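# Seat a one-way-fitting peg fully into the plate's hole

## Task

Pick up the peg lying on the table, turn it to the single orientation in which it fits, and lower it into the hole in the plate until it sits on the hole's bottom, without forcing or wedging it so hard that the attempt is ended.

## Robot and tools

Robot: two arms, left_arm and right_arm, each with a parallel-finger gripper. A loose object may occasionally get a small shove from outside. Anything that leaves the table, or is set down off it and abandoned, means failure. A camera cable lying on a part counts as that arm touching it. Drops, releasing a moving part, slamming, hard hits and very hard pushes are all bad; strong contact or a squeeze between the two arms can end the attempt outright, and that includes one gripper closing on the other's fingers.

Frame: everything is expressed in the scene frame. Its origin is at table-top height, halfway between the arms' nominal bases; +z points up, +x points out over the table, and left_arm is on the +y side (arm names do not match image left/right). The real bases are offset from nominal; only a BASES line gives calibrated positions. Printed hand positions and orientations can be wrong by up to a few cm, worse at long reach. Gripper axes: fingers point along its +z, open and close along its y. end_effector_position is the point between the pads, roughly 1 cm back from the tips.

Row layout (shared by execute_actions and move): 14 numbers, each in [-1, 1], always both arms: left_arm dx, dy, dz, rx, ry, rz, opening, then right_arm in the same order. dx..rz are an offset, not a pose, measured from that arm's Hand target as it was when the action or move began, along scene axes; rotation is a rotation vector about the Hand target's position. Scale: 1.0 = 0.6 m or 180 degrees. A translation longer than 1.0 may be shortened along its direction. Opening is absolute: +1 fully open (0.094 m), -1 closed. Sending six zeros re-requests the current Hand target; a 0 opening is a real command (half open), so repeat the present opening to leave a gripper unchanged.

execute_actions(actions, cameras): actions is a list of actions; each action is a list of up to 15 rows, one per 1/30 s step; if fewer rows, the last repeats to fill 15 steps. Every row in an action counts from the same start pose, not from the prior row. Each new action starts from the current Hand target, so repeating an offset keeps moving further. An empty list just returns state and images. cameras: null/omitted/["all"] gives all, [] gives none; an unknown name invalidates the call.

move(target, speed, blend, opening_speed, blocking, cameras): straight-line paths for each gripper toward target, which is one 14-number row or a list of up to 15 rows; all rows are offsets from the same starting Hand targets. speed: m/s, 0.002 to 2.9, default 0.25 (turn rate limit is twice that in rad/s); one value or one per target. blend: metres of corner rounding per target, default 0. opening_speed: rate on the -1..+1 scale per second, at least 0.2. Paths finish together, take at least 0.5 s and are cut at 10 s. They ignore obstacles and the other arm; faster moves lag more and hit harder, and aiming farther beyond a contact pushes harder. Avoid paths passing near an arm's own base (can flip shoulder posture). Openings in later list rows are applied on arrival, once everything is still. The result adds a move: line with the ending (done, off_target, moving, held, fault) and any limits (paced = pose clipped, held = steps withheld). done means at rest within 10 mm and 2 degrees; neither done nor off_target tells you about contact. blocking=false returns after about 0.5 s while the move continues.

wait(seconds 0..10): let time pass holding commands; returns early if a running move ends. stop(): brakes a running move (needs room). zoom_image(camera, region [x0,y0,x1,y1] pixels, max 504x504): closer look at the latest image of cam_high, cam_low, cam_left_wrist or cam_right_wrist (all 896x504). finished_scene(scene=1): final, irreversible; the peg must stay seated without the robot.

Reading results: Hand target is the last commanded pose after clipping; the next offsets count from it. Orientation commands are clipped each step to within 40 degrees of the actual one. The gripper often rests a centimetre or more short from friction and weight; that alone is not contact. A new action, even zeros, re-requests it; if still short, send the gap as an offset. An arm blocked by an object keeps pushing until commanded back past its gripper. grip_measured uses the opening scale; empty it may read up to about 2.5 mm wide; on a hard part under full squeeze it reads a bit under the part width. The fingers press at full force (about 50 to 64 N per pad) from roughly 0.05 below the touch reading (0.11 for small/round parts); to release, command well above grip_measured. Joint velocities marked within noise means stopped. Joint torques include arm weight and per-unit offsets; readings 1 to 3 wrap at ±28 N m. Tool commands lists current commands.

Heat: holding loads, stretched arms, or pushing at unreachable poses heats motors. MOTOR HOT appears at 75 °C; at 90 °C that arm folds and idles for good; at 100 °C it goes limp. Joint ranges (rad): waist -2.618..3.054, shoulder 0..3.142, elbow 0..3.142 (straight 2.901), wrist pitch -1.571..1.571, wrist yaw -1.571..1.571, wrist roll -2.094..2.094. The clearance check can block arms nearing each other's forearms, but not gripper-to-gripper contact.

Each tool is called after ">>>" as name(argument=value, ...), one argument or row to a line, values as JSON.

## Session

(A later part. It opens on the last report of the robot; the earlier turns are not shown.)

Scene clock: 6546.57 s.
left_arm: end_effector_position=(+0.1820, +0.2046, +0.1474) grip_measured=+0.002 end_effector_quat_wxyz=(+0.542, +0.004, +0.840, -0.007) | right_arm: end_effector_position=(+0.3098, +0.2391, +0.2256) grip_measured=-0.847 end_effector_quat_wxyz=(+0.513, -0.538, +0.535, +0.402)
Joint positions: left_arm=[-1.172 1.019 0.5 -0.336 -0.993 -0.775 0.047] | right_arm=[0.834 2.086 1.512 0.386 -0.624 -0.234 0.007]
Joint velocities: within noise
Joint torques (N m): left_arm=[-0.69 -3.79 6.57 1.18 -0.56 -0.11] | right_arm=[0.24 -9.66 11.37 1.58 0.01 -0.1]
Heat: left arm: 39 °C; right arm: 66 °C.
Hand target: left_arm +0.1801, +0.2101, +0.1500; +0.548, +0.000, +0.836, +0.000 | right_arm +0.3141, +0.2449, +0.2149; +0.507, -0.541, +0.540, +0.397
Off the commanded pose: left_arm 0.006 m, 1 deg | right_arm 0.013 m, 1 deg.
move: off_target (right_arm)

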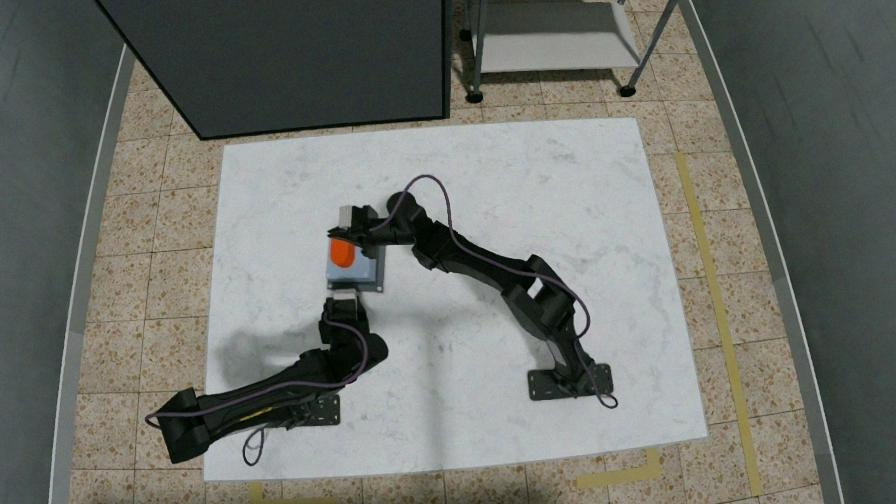

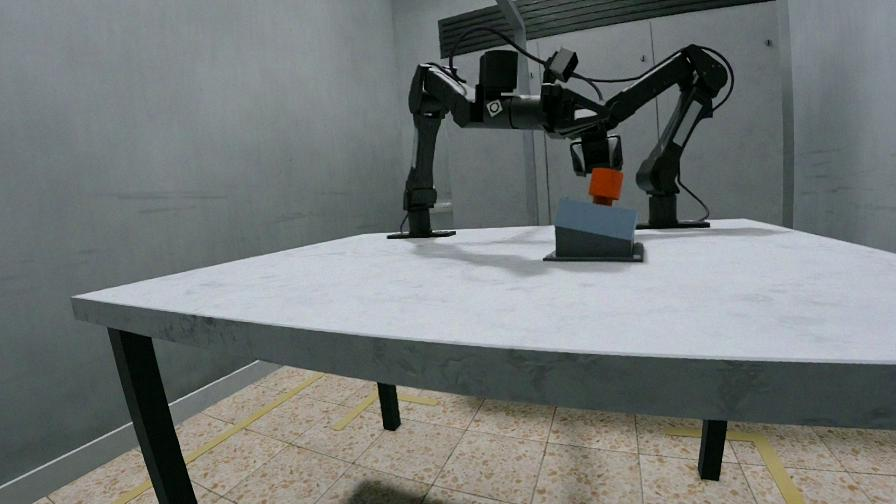

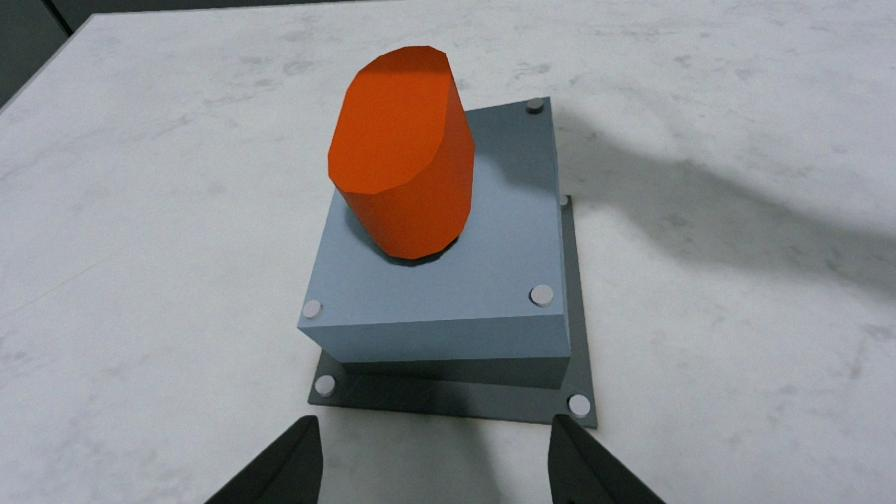

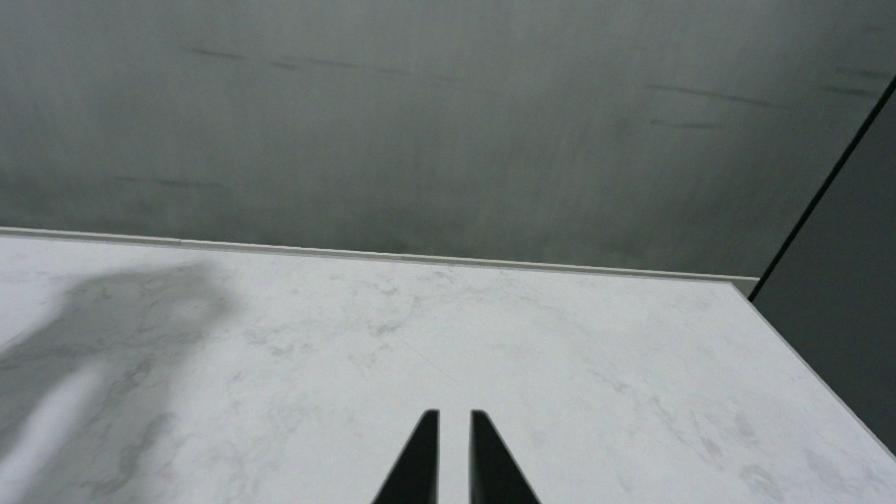

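>>> move(
  target=[
    [0,0,0,0,0,0,0.0,-0.0007,0.0055,-0.0728,0,0,0,-0.85],
  ],
  speed=0.06,
  cameras=["cam_low","cam_left_wrist","cam_right_wrist"],
)

>>> zoom_image(
  camera="cam_low",
  region=[560, 130, 650, 220],
)

Scene clock: 6575.27 s.
left_arm: end_effector_position=(+0.1820, +0.2046, +0.1474) grip_measured=+0.002 end_effector_quat_wxyz=(+0.542, +0.004, +0.840, -0.007) | right_arm: end_effector_position=(+0.3153, +0.2438, +0.1899) grip_measured=-0.847 end_effector_quat_wxyz=(+0.514, -0.537, +0.536, +0.400)
Joint positions: left_arm=[-1.172 1.019 0.5 -0.336 -0.993 -0.775 0.047] | right_arm=[0.834 2.162 1.48 0.496 -0.618 -0.234 0.007]
Joint velocities: within noise
Joint torques (N m): left_arm=[-0.72 -3.77 6.57 1.17 -0.56 -0.11] | right_arm=[0.69 -10.18 7.86 1.92 0.01 -0.09]
Heat: left arm: 39 °C; right arm: 57 °C.
Hand target: left_arm +0.1801, +0.2101, +0.1500; +0.548, +0.000, +0.836, +0.000 | right_arm +0.3138, +0.2482, +0.1713; +0.508, -0.541, +0.540, +0.397
Off the commanded pose: left_arm 0.006 m, 1 deg | right_arm 0.019 m, 1 deg.
move: off_target (right_arm)
Images, in order (width x height): cam_low 896x504, cam_left_wrist 896x504, cam_right_wrist 896x504.

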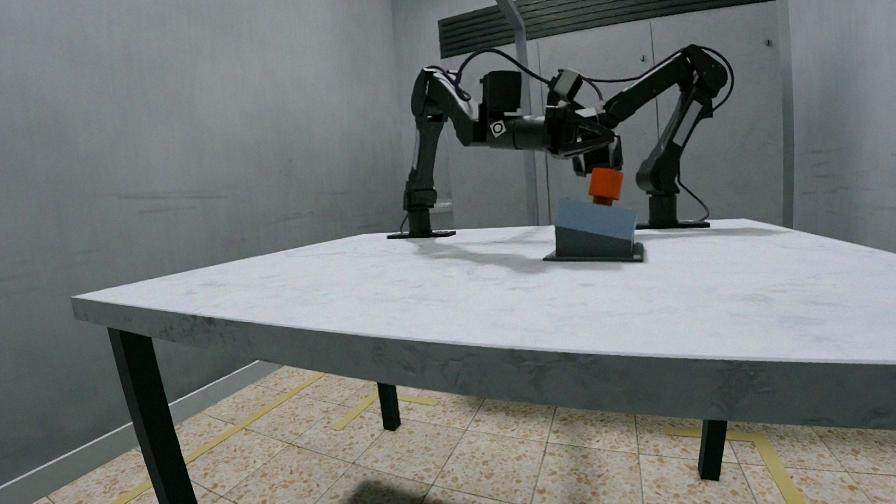

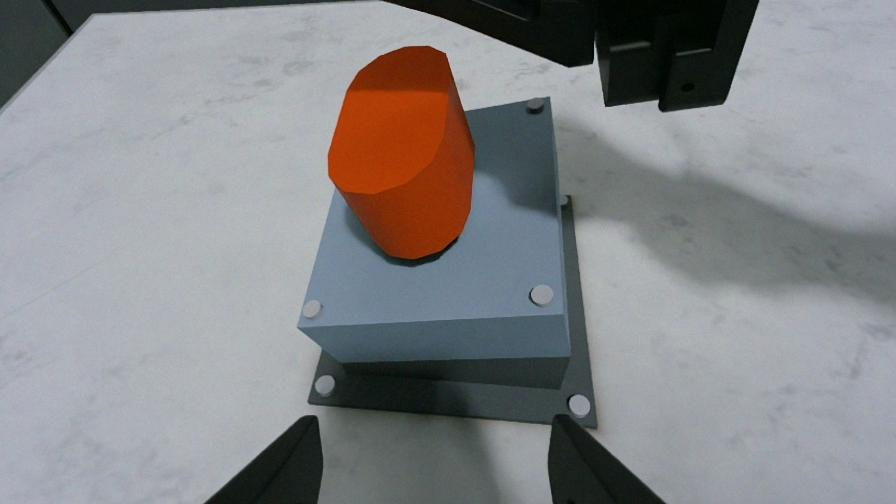

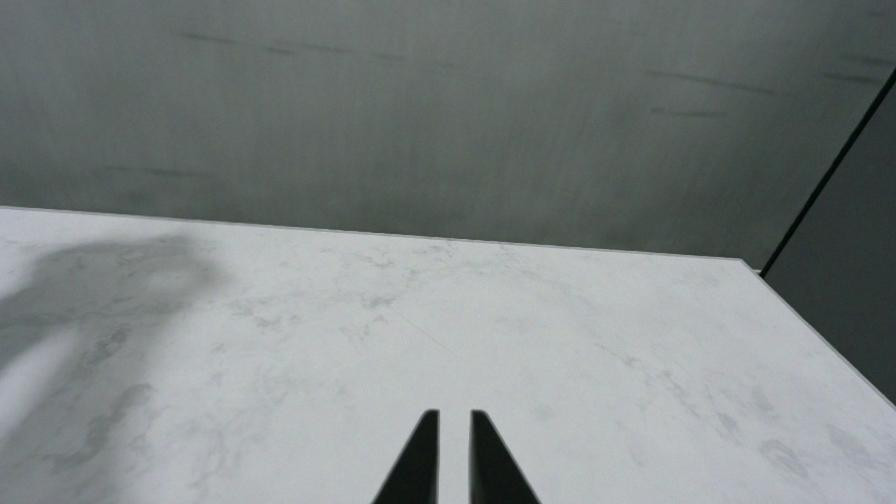

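Scaled by 5.600 from the camera's 896x504 image, which has a finer 1280x720 frame.

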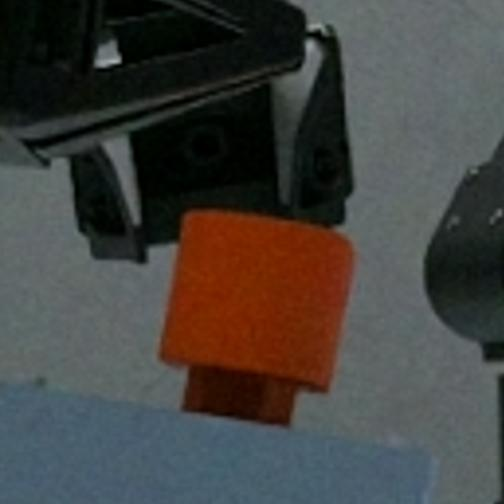

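>>> move(
  target=[
    [0,0,0,0,0,0,0.0,-0.001,-0.015,0.19,0,0,0,-0.85],
    [0,0,0,0,0,0,0.0,-0.001,-0.015,0.19,-0.2057,0.0186,-0.0145,-0.85],
  ],
  speed=[0.15,0.25],
  cameras=["cam_low","cam_left_wrist","cam_right_wrist","cam_high"],
)

Scene clock: 6635.53 s.
left_arm: end_effector_position=(+0.1820, +0.2046, +0.1474) grip_measured=+0.002 end_effector_quat_wxyz=(+0.542, +0.004, +0.840, -0.007) | right_arm: end_effector_position=(+0.3116, +0.2343, +0.3002) grip_measured=-0.847 end_effector_quat_wxyz=(-0.389, +0.614, -0.647, -0.231)
Joint positions: left_arm=[-1.172 1.019 0.5 -0.336 -0.993 -0.775 0.047] | right_arm=[0.906 2.417 2.843 -1.099 -0.321 -0.47 0.007]
Joint velocities: within noise
Joint torques (N m): left_arm=[-0.68 -3.77 6.57 1.19 -0.56 -0.12] | right_arm=[0.31 -10.61 9.8 1.34 -0.11 -0.09]
Heat: left arm: 39 °C; right arm: 55 °C.
Hand target: left_arm +0.1801, +0.2101, +0.1500; +0.548, +0.000, +0.836, +0.000 | right_arm +0.3131, +0.2392, +0.2853; -0.302, +0.651, -0.664, -0.209
Off the commanded pose: left_arm 0.006 m, 1 deg | right_arm 0.016 m, 11 deg.
elbow stopped short (right arm): the move would have taken joint 3 (elbow) straighter than the controller allows.
move: off_target (right_arm)

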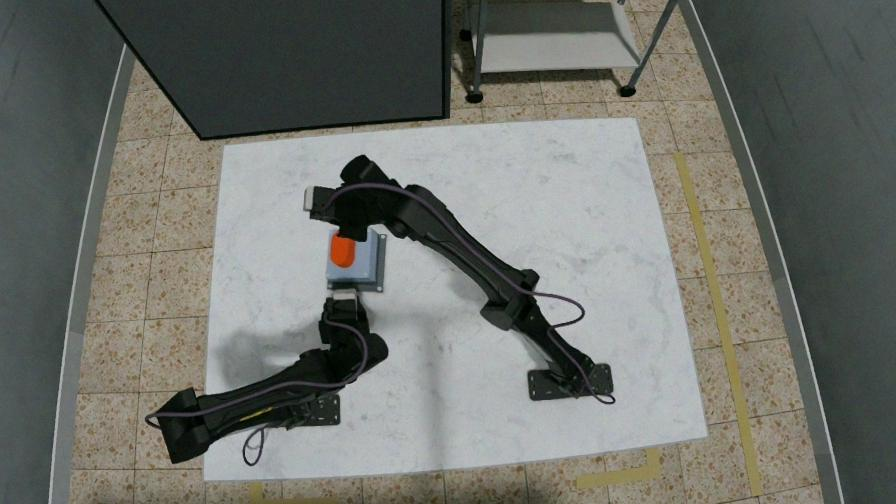

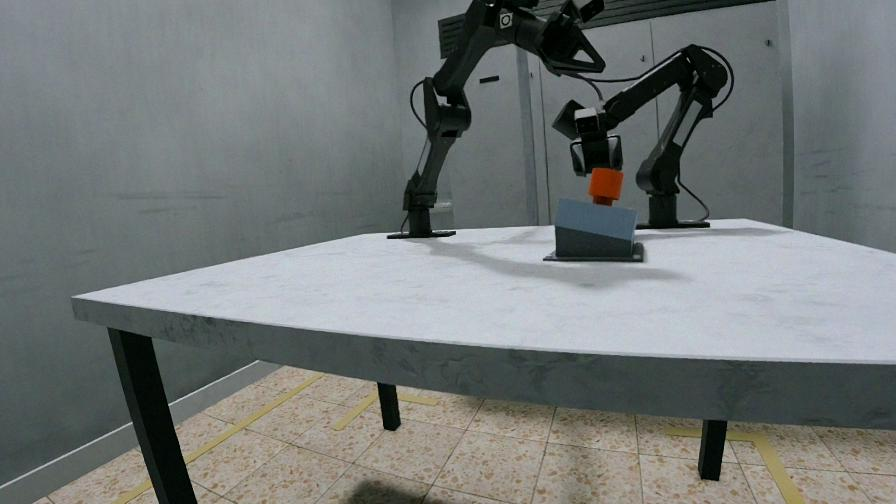

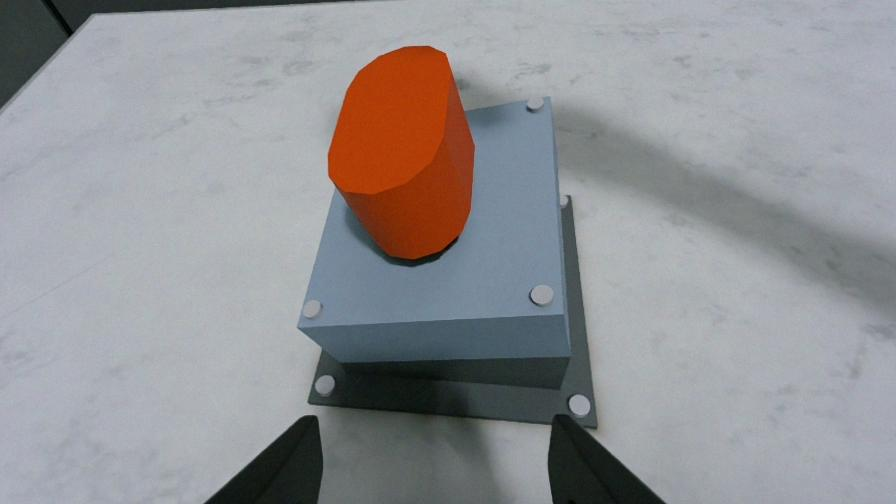

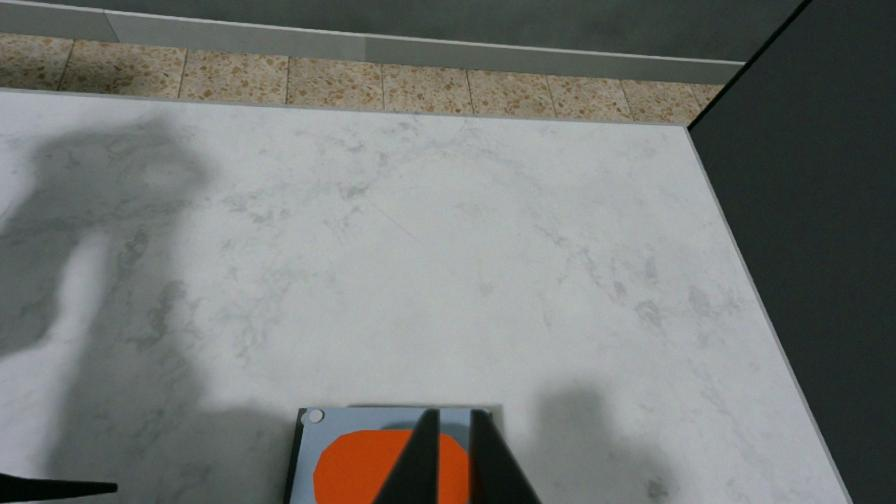

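>>> move(
  target=[
    [0,0,0,0,0,0,0.0,0.0002,0.0013,-0.15,-0.038,0.0034,-0.0027,-0.85],
  ],
  speed=0.12,
  cameras=["cam_low","cam_left_wrist","cam_right_wrist","cam_high"],
)

>>> zoom_image(
  camera="cam_low",
  region=[560, 110, 660, 210],
)

Scene clock: 6664.00 s.
left_arm: end_effector_position=(+0.1820, +0.2046, +0.1474) grip_measured=+0.002 end_effector_quat_wxyz=(+0.542, +0.004, +0.840, -0.007) | right_arm: end_effector_position=(+0.3143, +0.2358, +0.2090) grip_measured=-0.847 end_effector_quat_wxyz=(-0.302, +0.647, -0.676, -0.181)
Joint positions: left_arm=[-1.172 1.019 0.5 -0.336 -0.993 -0.775 0.047] | right_arm=[0.923 2.541 2.843 -1.191 -0.255 -0.526 0.007]
Joint velocities: within noise
Joint torques (N m): left_arm=[-0.69 -3.75 6.58 1.17 -0.56 -0.12] | right_arm=[0.5 -11.69 9.99 1.1 -0.08 -0.09]
Heat: left arm: 39 °C; right arm: 57 °C.
Hand target: left_arm +0.1801, +0.2101, +0.1500; +0.548, +0.000, +0.836, +0.000 | right_arm +0.3132, +0.2401, +0.1953; -0.260, +0.664, -0.680, -0.172
Off the commanded pose: left_arm 0.006 m, 1 deg | right_arm 0.014 m, 5 deg.
elbow stopped short (right arm): the move would have taken joint 3 (elbow) straighter than the controller allows.
move: off_target (right_arm)

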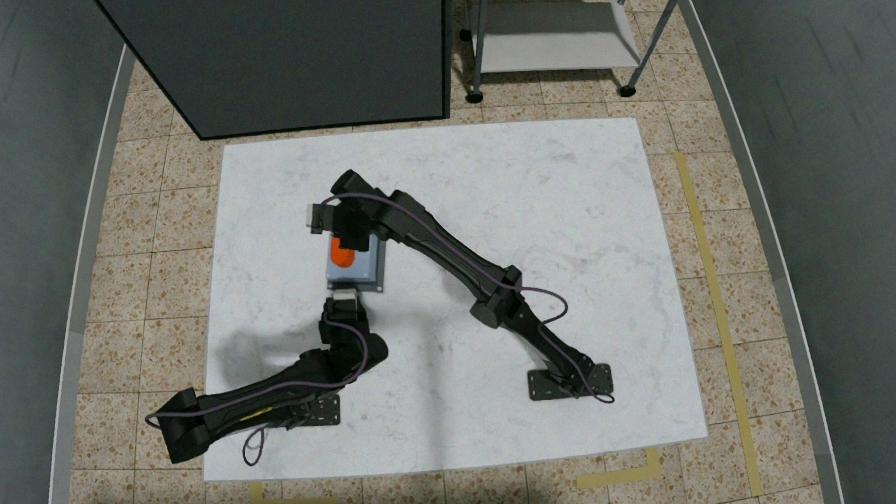

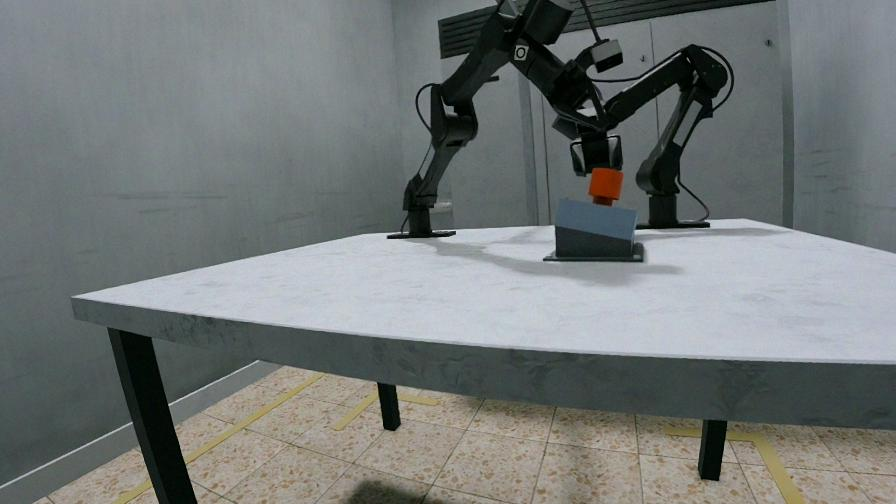

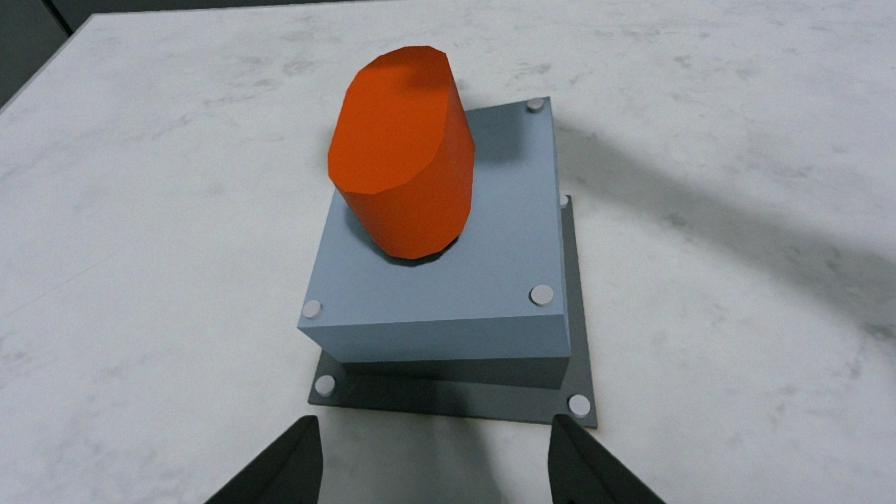

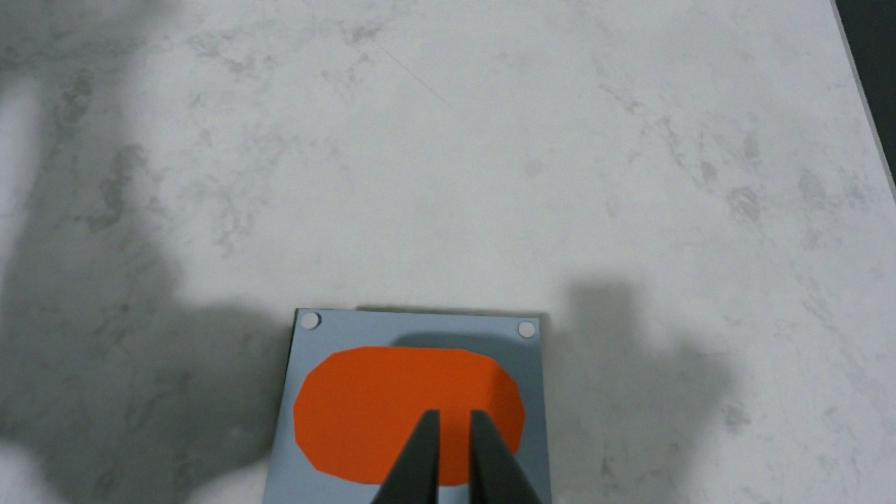

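Scaled by 5.040 from the camera's 896x504 image, which has a finer 1280x720 frame.

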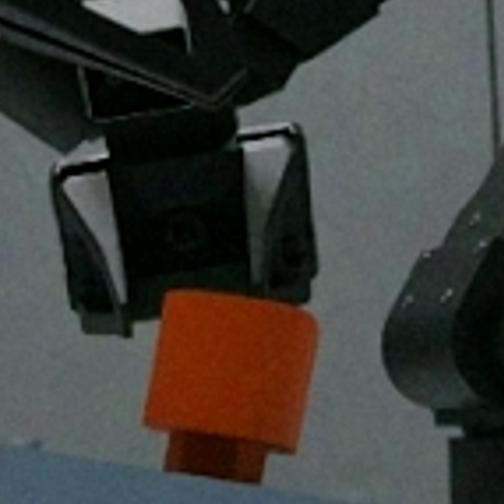

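>>> move(
  target=[
    [0,0,0,0,0,0,0.0,-0.0028,-0.0018,-0.0455,0,0,0,-0.85],
  ],
  speed=0.08,
  cameras=["cam_low","cam_left_wrist","cam_right_wrist"],
)

>>> zoom_image(
  camera="cam_low",
  region=[560, 110, 660, 210],
)

Scene clock: 6690.93 s.
left_arm: end_effector_position=(+0.1820, +0.2046, +0.1474) grip_measured=+0.002 end_effector_quat_wxyz=(+0.542, +0.004, +0.840, -0.007) | right_arm: end_effector_position=(+0.3147, +0.2361, +0.1910) grip_measured=-0.847 end_effector_quat_wxyz=(-0.286, +0.654, -0.677, -0.176)
Joint positions: left_arm=[-1.172 1.019 0.5 -0.336 -0.993 -0.775 0.047] | right_arm=[0.923 2.569 2.84 -1.199 -0.254 -0.541 0.007]
Joint velocities: within noise
Joint torques (N m): left_arm=[-0.7 -3.77 6.58 1.18 -0.57 -0.12] | right_arm=[0.57 -11.6 8.17 1.06 -0.13 -0.1]
Heat: left arm: 39 °C; right arm: 55 °C.
Hand target: left_arm +0.1801, +0.2100, +0.1500; +0.548, +0.000, +0.836, +0.000 | right_arm +0.3115, +0.2390, +0.1680; -0.260, +0.664, -0.680, -0.172
Off the commanded pose: left_arm 0.006 m, 1 deg | right_arm 0.023 m, 3 deg.
move: off_target (right_arm)
Images, in order (width x height): cam_low 896x504, cam_left_wrist 896x504, cam_right_wrist 896x504.

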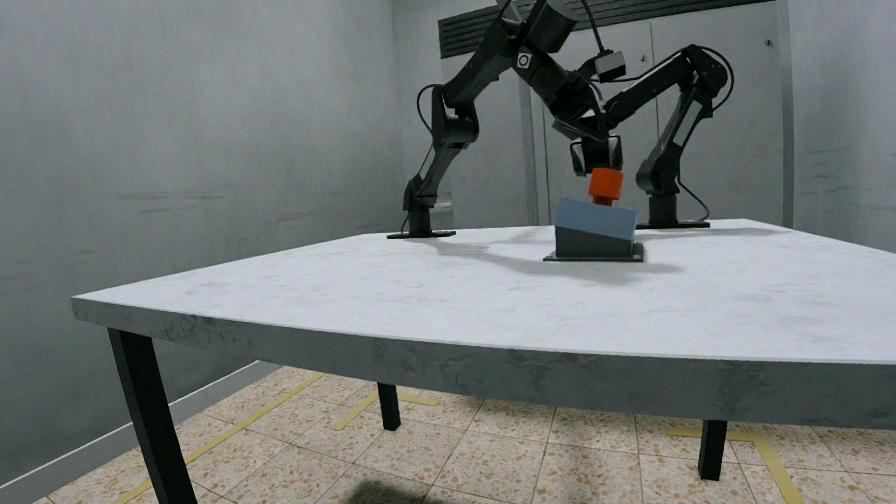

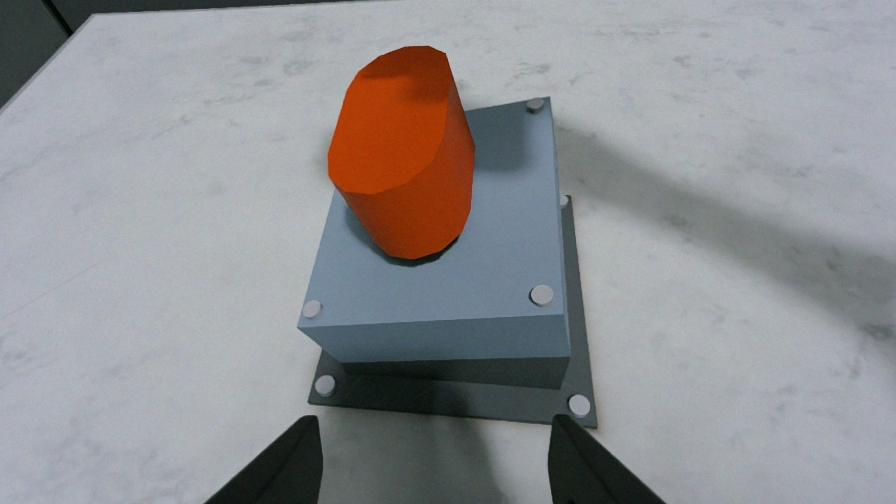

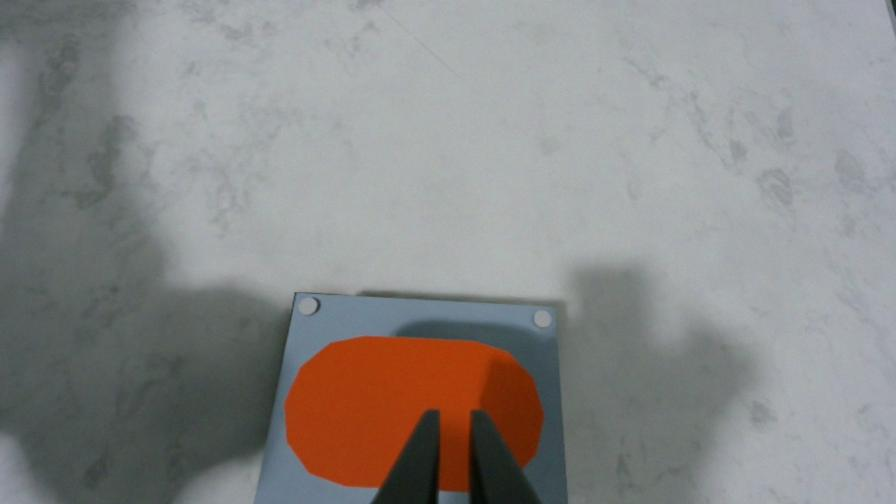

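Scaled by 5.040 from the camera's 896x504 image, which has a finer 1280x720 frame.

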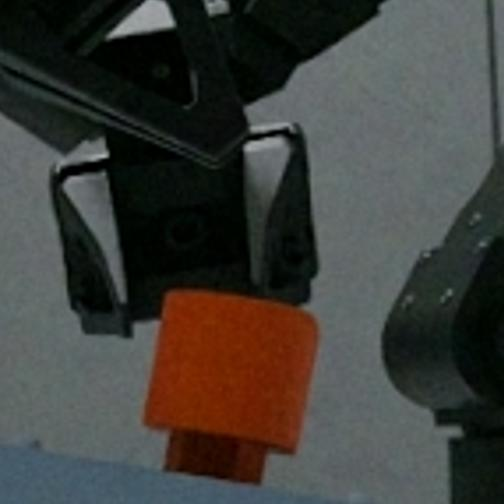

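>>> move(
  target=[
    [0,0,0,0,0,0,0.0,-0.0095,0.0093,-0.0465,0,0,0,-0.85],
  ],
  speed=0.06,
  cameras=["cam_low","cam_left_wrist","cam_right_wrist"],
)

>>> zoom_image(
  camera="cam_low",
  region=[560, 110, 660, 210],
)

Scene clock: 6713.20 s.
left_arm: end_effector_position=(+0.1820, +0.2046, +0.1474) grip_measured=+0.002 end_effector_quat_wxyz=(+0.542, +0.004, +0.840, -0.007) | right_arm: end_effector_position=(+0.3125, +0.2520, +0.1422) grip_measured=-0.847 end_effector_quat_wxyz=(-0.275, +0.662, -0.674, -0.178)
Joint positions: left_arm=[-1.172 1.019 0.5 -0.336 -0.993 -0.775 0.047] | right_arm=[0.941 2.518 2.543 -0.972 -0.256 -0.541 0.007]
Joint velocities: within noise
Joint torques (N m): left_arm=[-0.7 -3.79 6.61 1.18 -0.56 -0.12] | right_arm=[0.35 -17.07 5.86 0.87 -0.01 0.02]
Heat: left arm: 39 °C; right arm: 58 °C.
Hand target: left_arm +0.1801, +0.2100, +0.1500; +0.548, +0.000, +0.836, +0.000 | right_arm +0.3058, +0.2445, +0.1400; -0.260, +0.664, -0.680, -0.172
Off the commanded pose: left_arm 0.006 m, 1 deg | right_arm 0.010 m, 2 deg.
move: done
Images, in order (width x height): cam_low 896x504, cam_left_wrist 896x504, cam_right_wrist 896x504.

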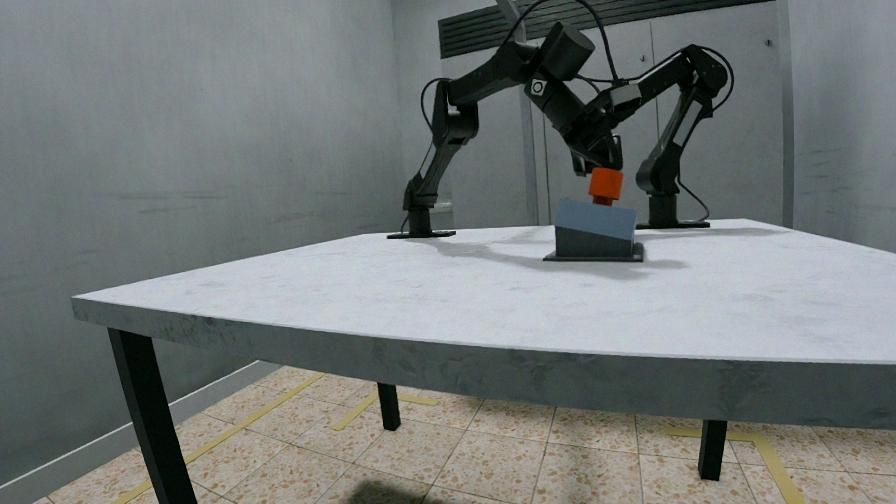

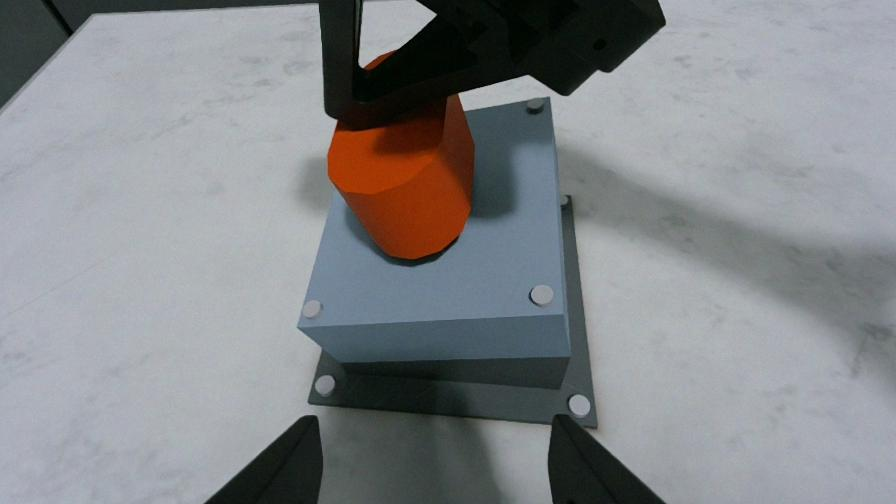

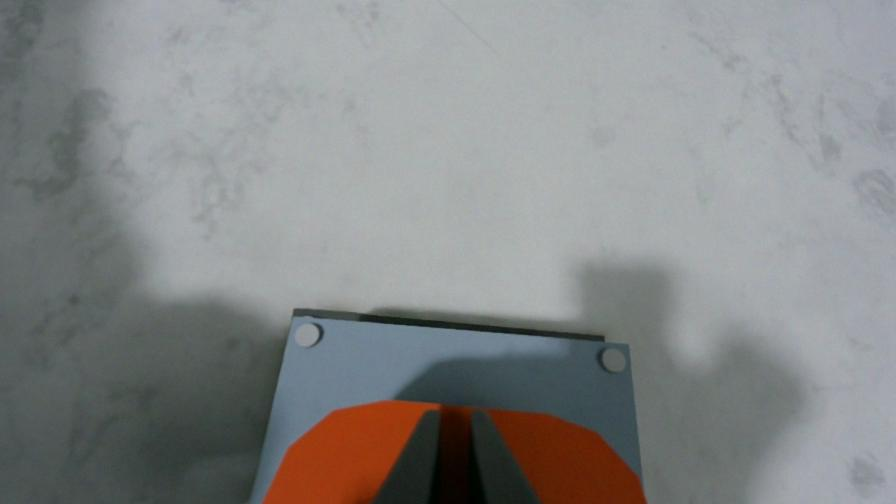

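Scaled by 5.040 from the camera's 896x504 image, which has a finer 1280x720 frame.

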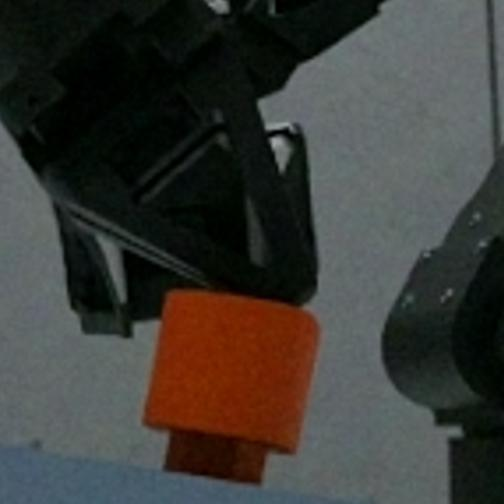

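>>> execute_actions(
  actions=[],
)

>>> zoom_image(
  camera="cam_low",
  region=[560, 110, 660, 210],
)

Scene clock: 6747.37 s.
left_arm: end_effector_position=(+0.1820, +0.2046, +0.1474) grip_measured=+0.002 end_effector_quat_wxyz=(+0.542, +0.004, +0.840, -0.007) | right_arm: end_effector_position=(+0.3125, +0.2520, +0.1422) grip_measured=-0.847 end_effector_quat_wxyz=(-0.276, +0.662, -0.674, -0.178)
Joint positions: left_arm=[-1.172 1.019 0.5 -0.336 -0.993 -0.775 0.047] | right_arm=[0.941 2.518 2.543 -0.972 -0.256 -0.541 0.007]
Joint velocities: within noise
Joint torques (N m): left_arm=[-0.69 -3.75 6.6 1.18 -0.57 -0.11] | right_arm=[0.34 -17.07 5.86 0.86 -0.01 0.02]
Heat: left arm: 39 °C; right arm: 76 °C. Fold the right arm in close to its base, or ease its load, before you think long.
Hand target: left_arm +0.1801, +0.2100, +0.1500; +0.548, +0.000, +0.836, +0.000 | right_arm +0.3059, +0.2445, +0.1401; -0.260, +0.664, -0.680, -0.172
Tool commands: left_gripper/opening=+0.0 right_gripper/opening=-0.85
Off the commanded pose: left_arm 0.006 m, 1 deg | right_arm 0.010 m, 2 deg.
MOTOR HOT: joint 2 (shoulder) of the right arm reports 76 °C; the controller's stop level is 90 °C. To cool a motor, set the load down, stop pushing, or move to a pose that needs little force.

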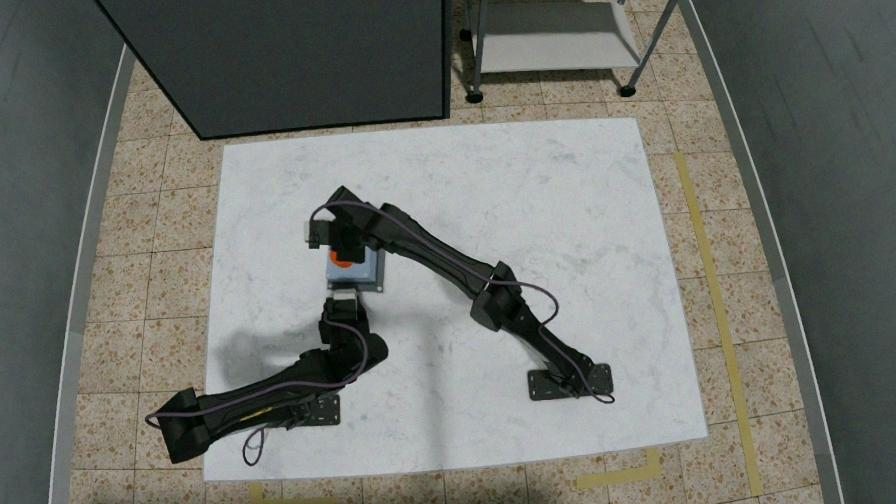

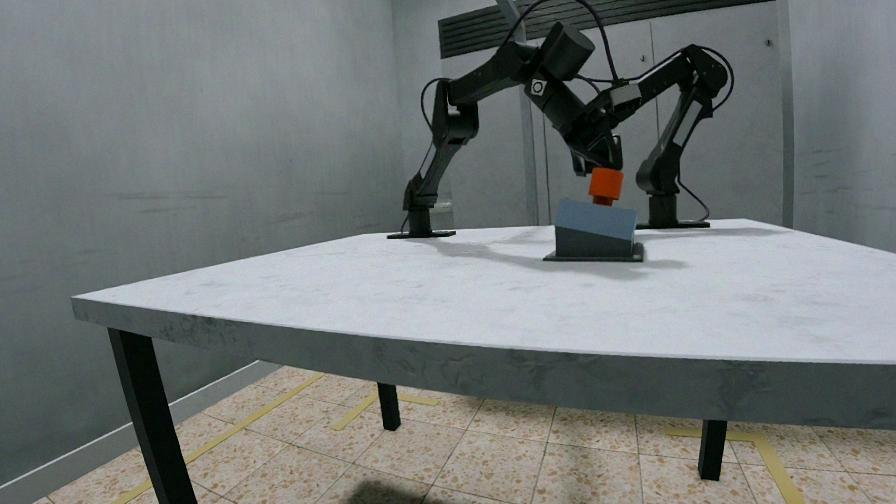

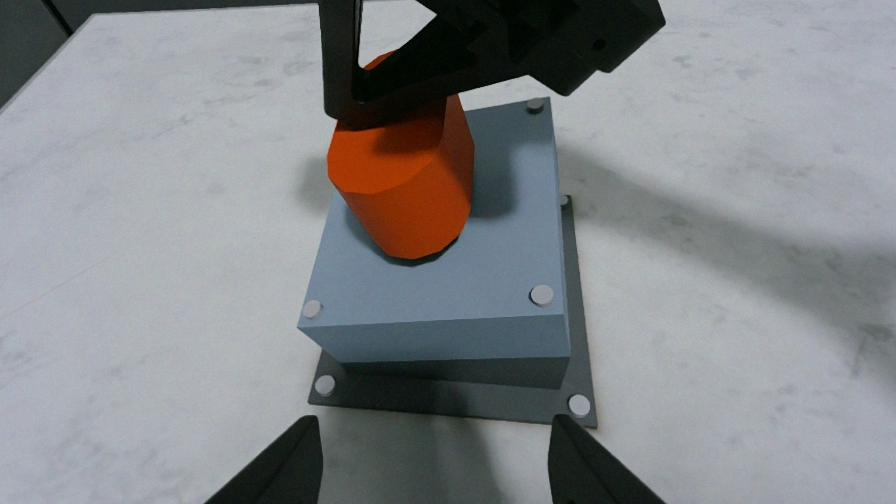

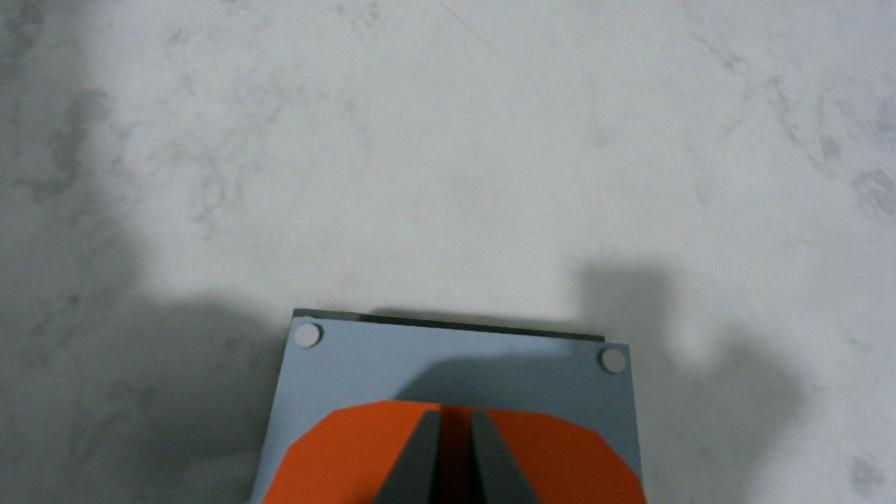

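Scaled by 5.040 from the camera's 896x504 image, which has a finer 1280x720 frame.

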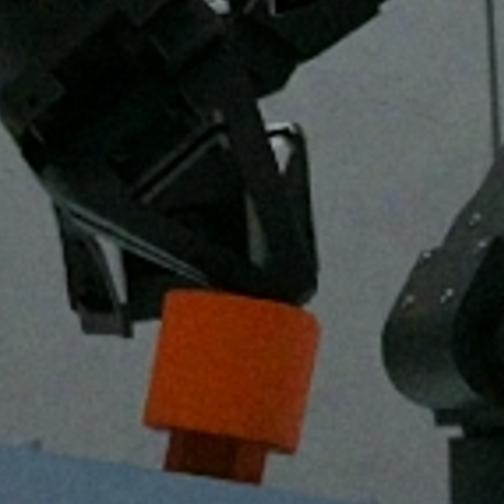

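>>> move(
  target=[0,0,0,0,0,0,0.0,0.0025,-0.0133,-0.0483,0,0,0,-0.85],
  speed=0.04,
  cameras=["cam_low"],
)

>>> zoom_image(
  camera="cam_low",
  region=[560, 110, 660, 210],
)

Scene clock: 6757.27 s.
left_arm: end_effector_position=(+0.1820, +0.2046, +0.1474) grip_measured=+0.002 end_effector_quat_wxyz=(+0.542, +0.004, +0.840, -0.007) | right_arm: end_effector_position=(+0.3127, +0.2569, +0.1406) grip_measured=-0.847 end_effector_quat_wxyz=(-0.309, +0.658, -0.659, -0.190)
Joint positions: left_arm=[-1.172 1.019 0.5 -0.336 -0.993 -0.775 0.047] | right_arm=[0.941 2.416 2.303 -0.758 -0.272 -0.541 0.007]
Joint velocities: within noise
Joint torques (N m): left_arm=[-0.68 -3.78 6.54 1.17 -0.57 -0.12] | right_arm=[-0.58 -14.43 5.19 0.54 0.09 -0.07]
Heat: left arm: 39 °C; right arm: 78 °C. Fold the right arm in close to its base, or ease its load, before you think long.
Hand target: left_arm +0.1801, +0.2100, +0.1500; +0.548, +0.000, +0.836, +0.000 | right_arm +0.3073, +0.2365, +0.1112; -0.260, +0.664, -0.680, -0.172
Off the commanded pose: left_arm 0.006 m, 1 deg | right_arm 0.036 m, 6 deg.
MOTOR HOT: still on. Joint 2 (shoulder) of the right arm reports 78 °C.
move: off_target (right_arm)
Images, in order (width x height): cam_low 896x504.

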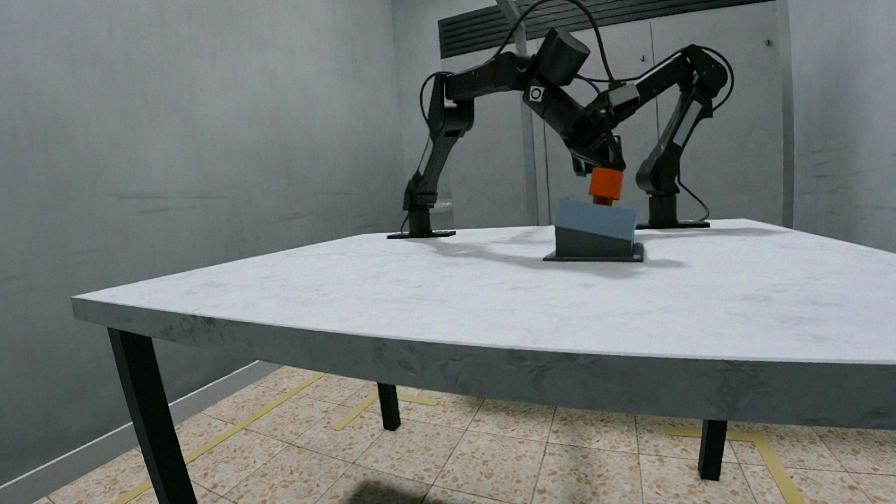

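Scaled by 5.040 from the camera's 896x504 image, which has a finer 1280x720 frame.

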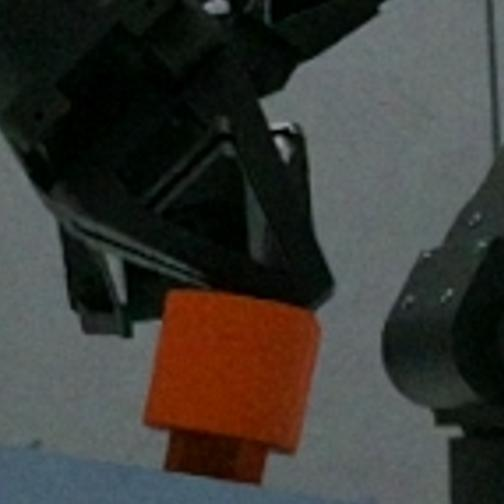

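>>> move(
  target=[0,0,0,0,0,0,0.0,-0.0013,-0.0350,-0.0250,0,0,0,-0.85],
  speed=0.06,
  cameras=["cam_low"],
)

>>> zoom_image(
  camera="cam_low",
  region=[560, 110, 660, 210],
)

Scene clock: 6779.20 s.
left_arm: end_effector_position=(+0.1820, +0.2046, +0.1474) grip_measured=+0.002 end_effector_quat_wxyz=(+0.542, +0.004, +0.840, -0.007) | right_arm: end_effector_position=(+0.3123, +0.2550, +0.1402) grip_measured=-0.847 end_effector_quat_wxyz=(-0.341, +0.658, -0.640, -0.203)
Joint positions: left_arm=[-1.172 1.019 0.5 -0.336 -0.993 -0.775 0.047] | right_arm=[0.932 2.328 2.097 -0.568 -0.299 -0.556 0.007]
Joint velocities: within noise
Joint torques (N m): left_arm=[-0.68 -3.75 6.57 1.18 -0.57 -0.11] | right_arm=[-1.74 -14.15 4.74 -0.09 0.24 -0.11]
Heat: left arm: 39 °C; right arm: 76 °C. Fold the right arm in close to its base, or ease its load, before you think long.
Hand target: left_arm +0.1801, +0.2100, +0.1500; +0.548, +0.000, +0.836, +0.000 | right_arm +0.3065, +0.2155, +0.0960; -0.260, +0.664, -0.680, -0.172
Off the commanded pose: left_arm 0.006 m, 1 deg | right_arm 0.059 m, 11 deg.
MOTOR HOT: still on. Joint 2 (shoulder) of the right arm reports 76 °C.
move: off_target (right_arm)
Images, in order (width x height): cam_low 896x504.

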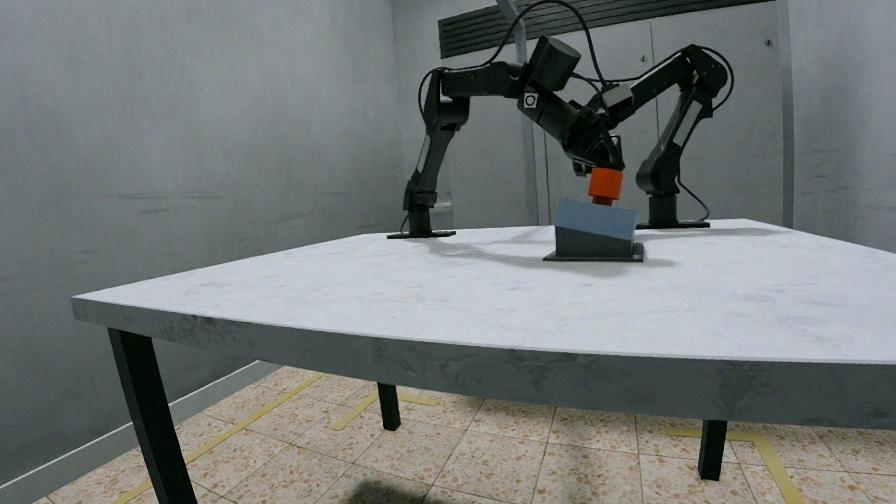

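Scaled by 5.040 from the camera's 896x504 image, which has a finer 1280x720 frame.

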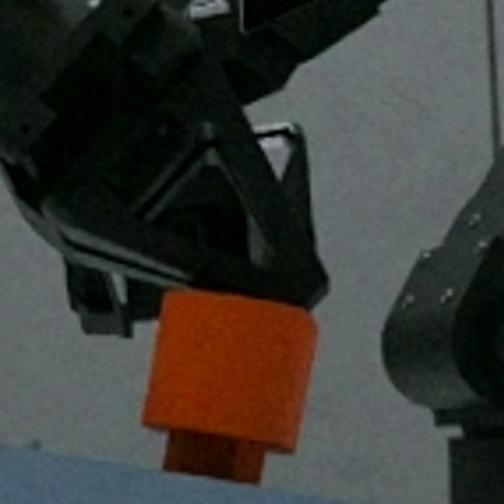

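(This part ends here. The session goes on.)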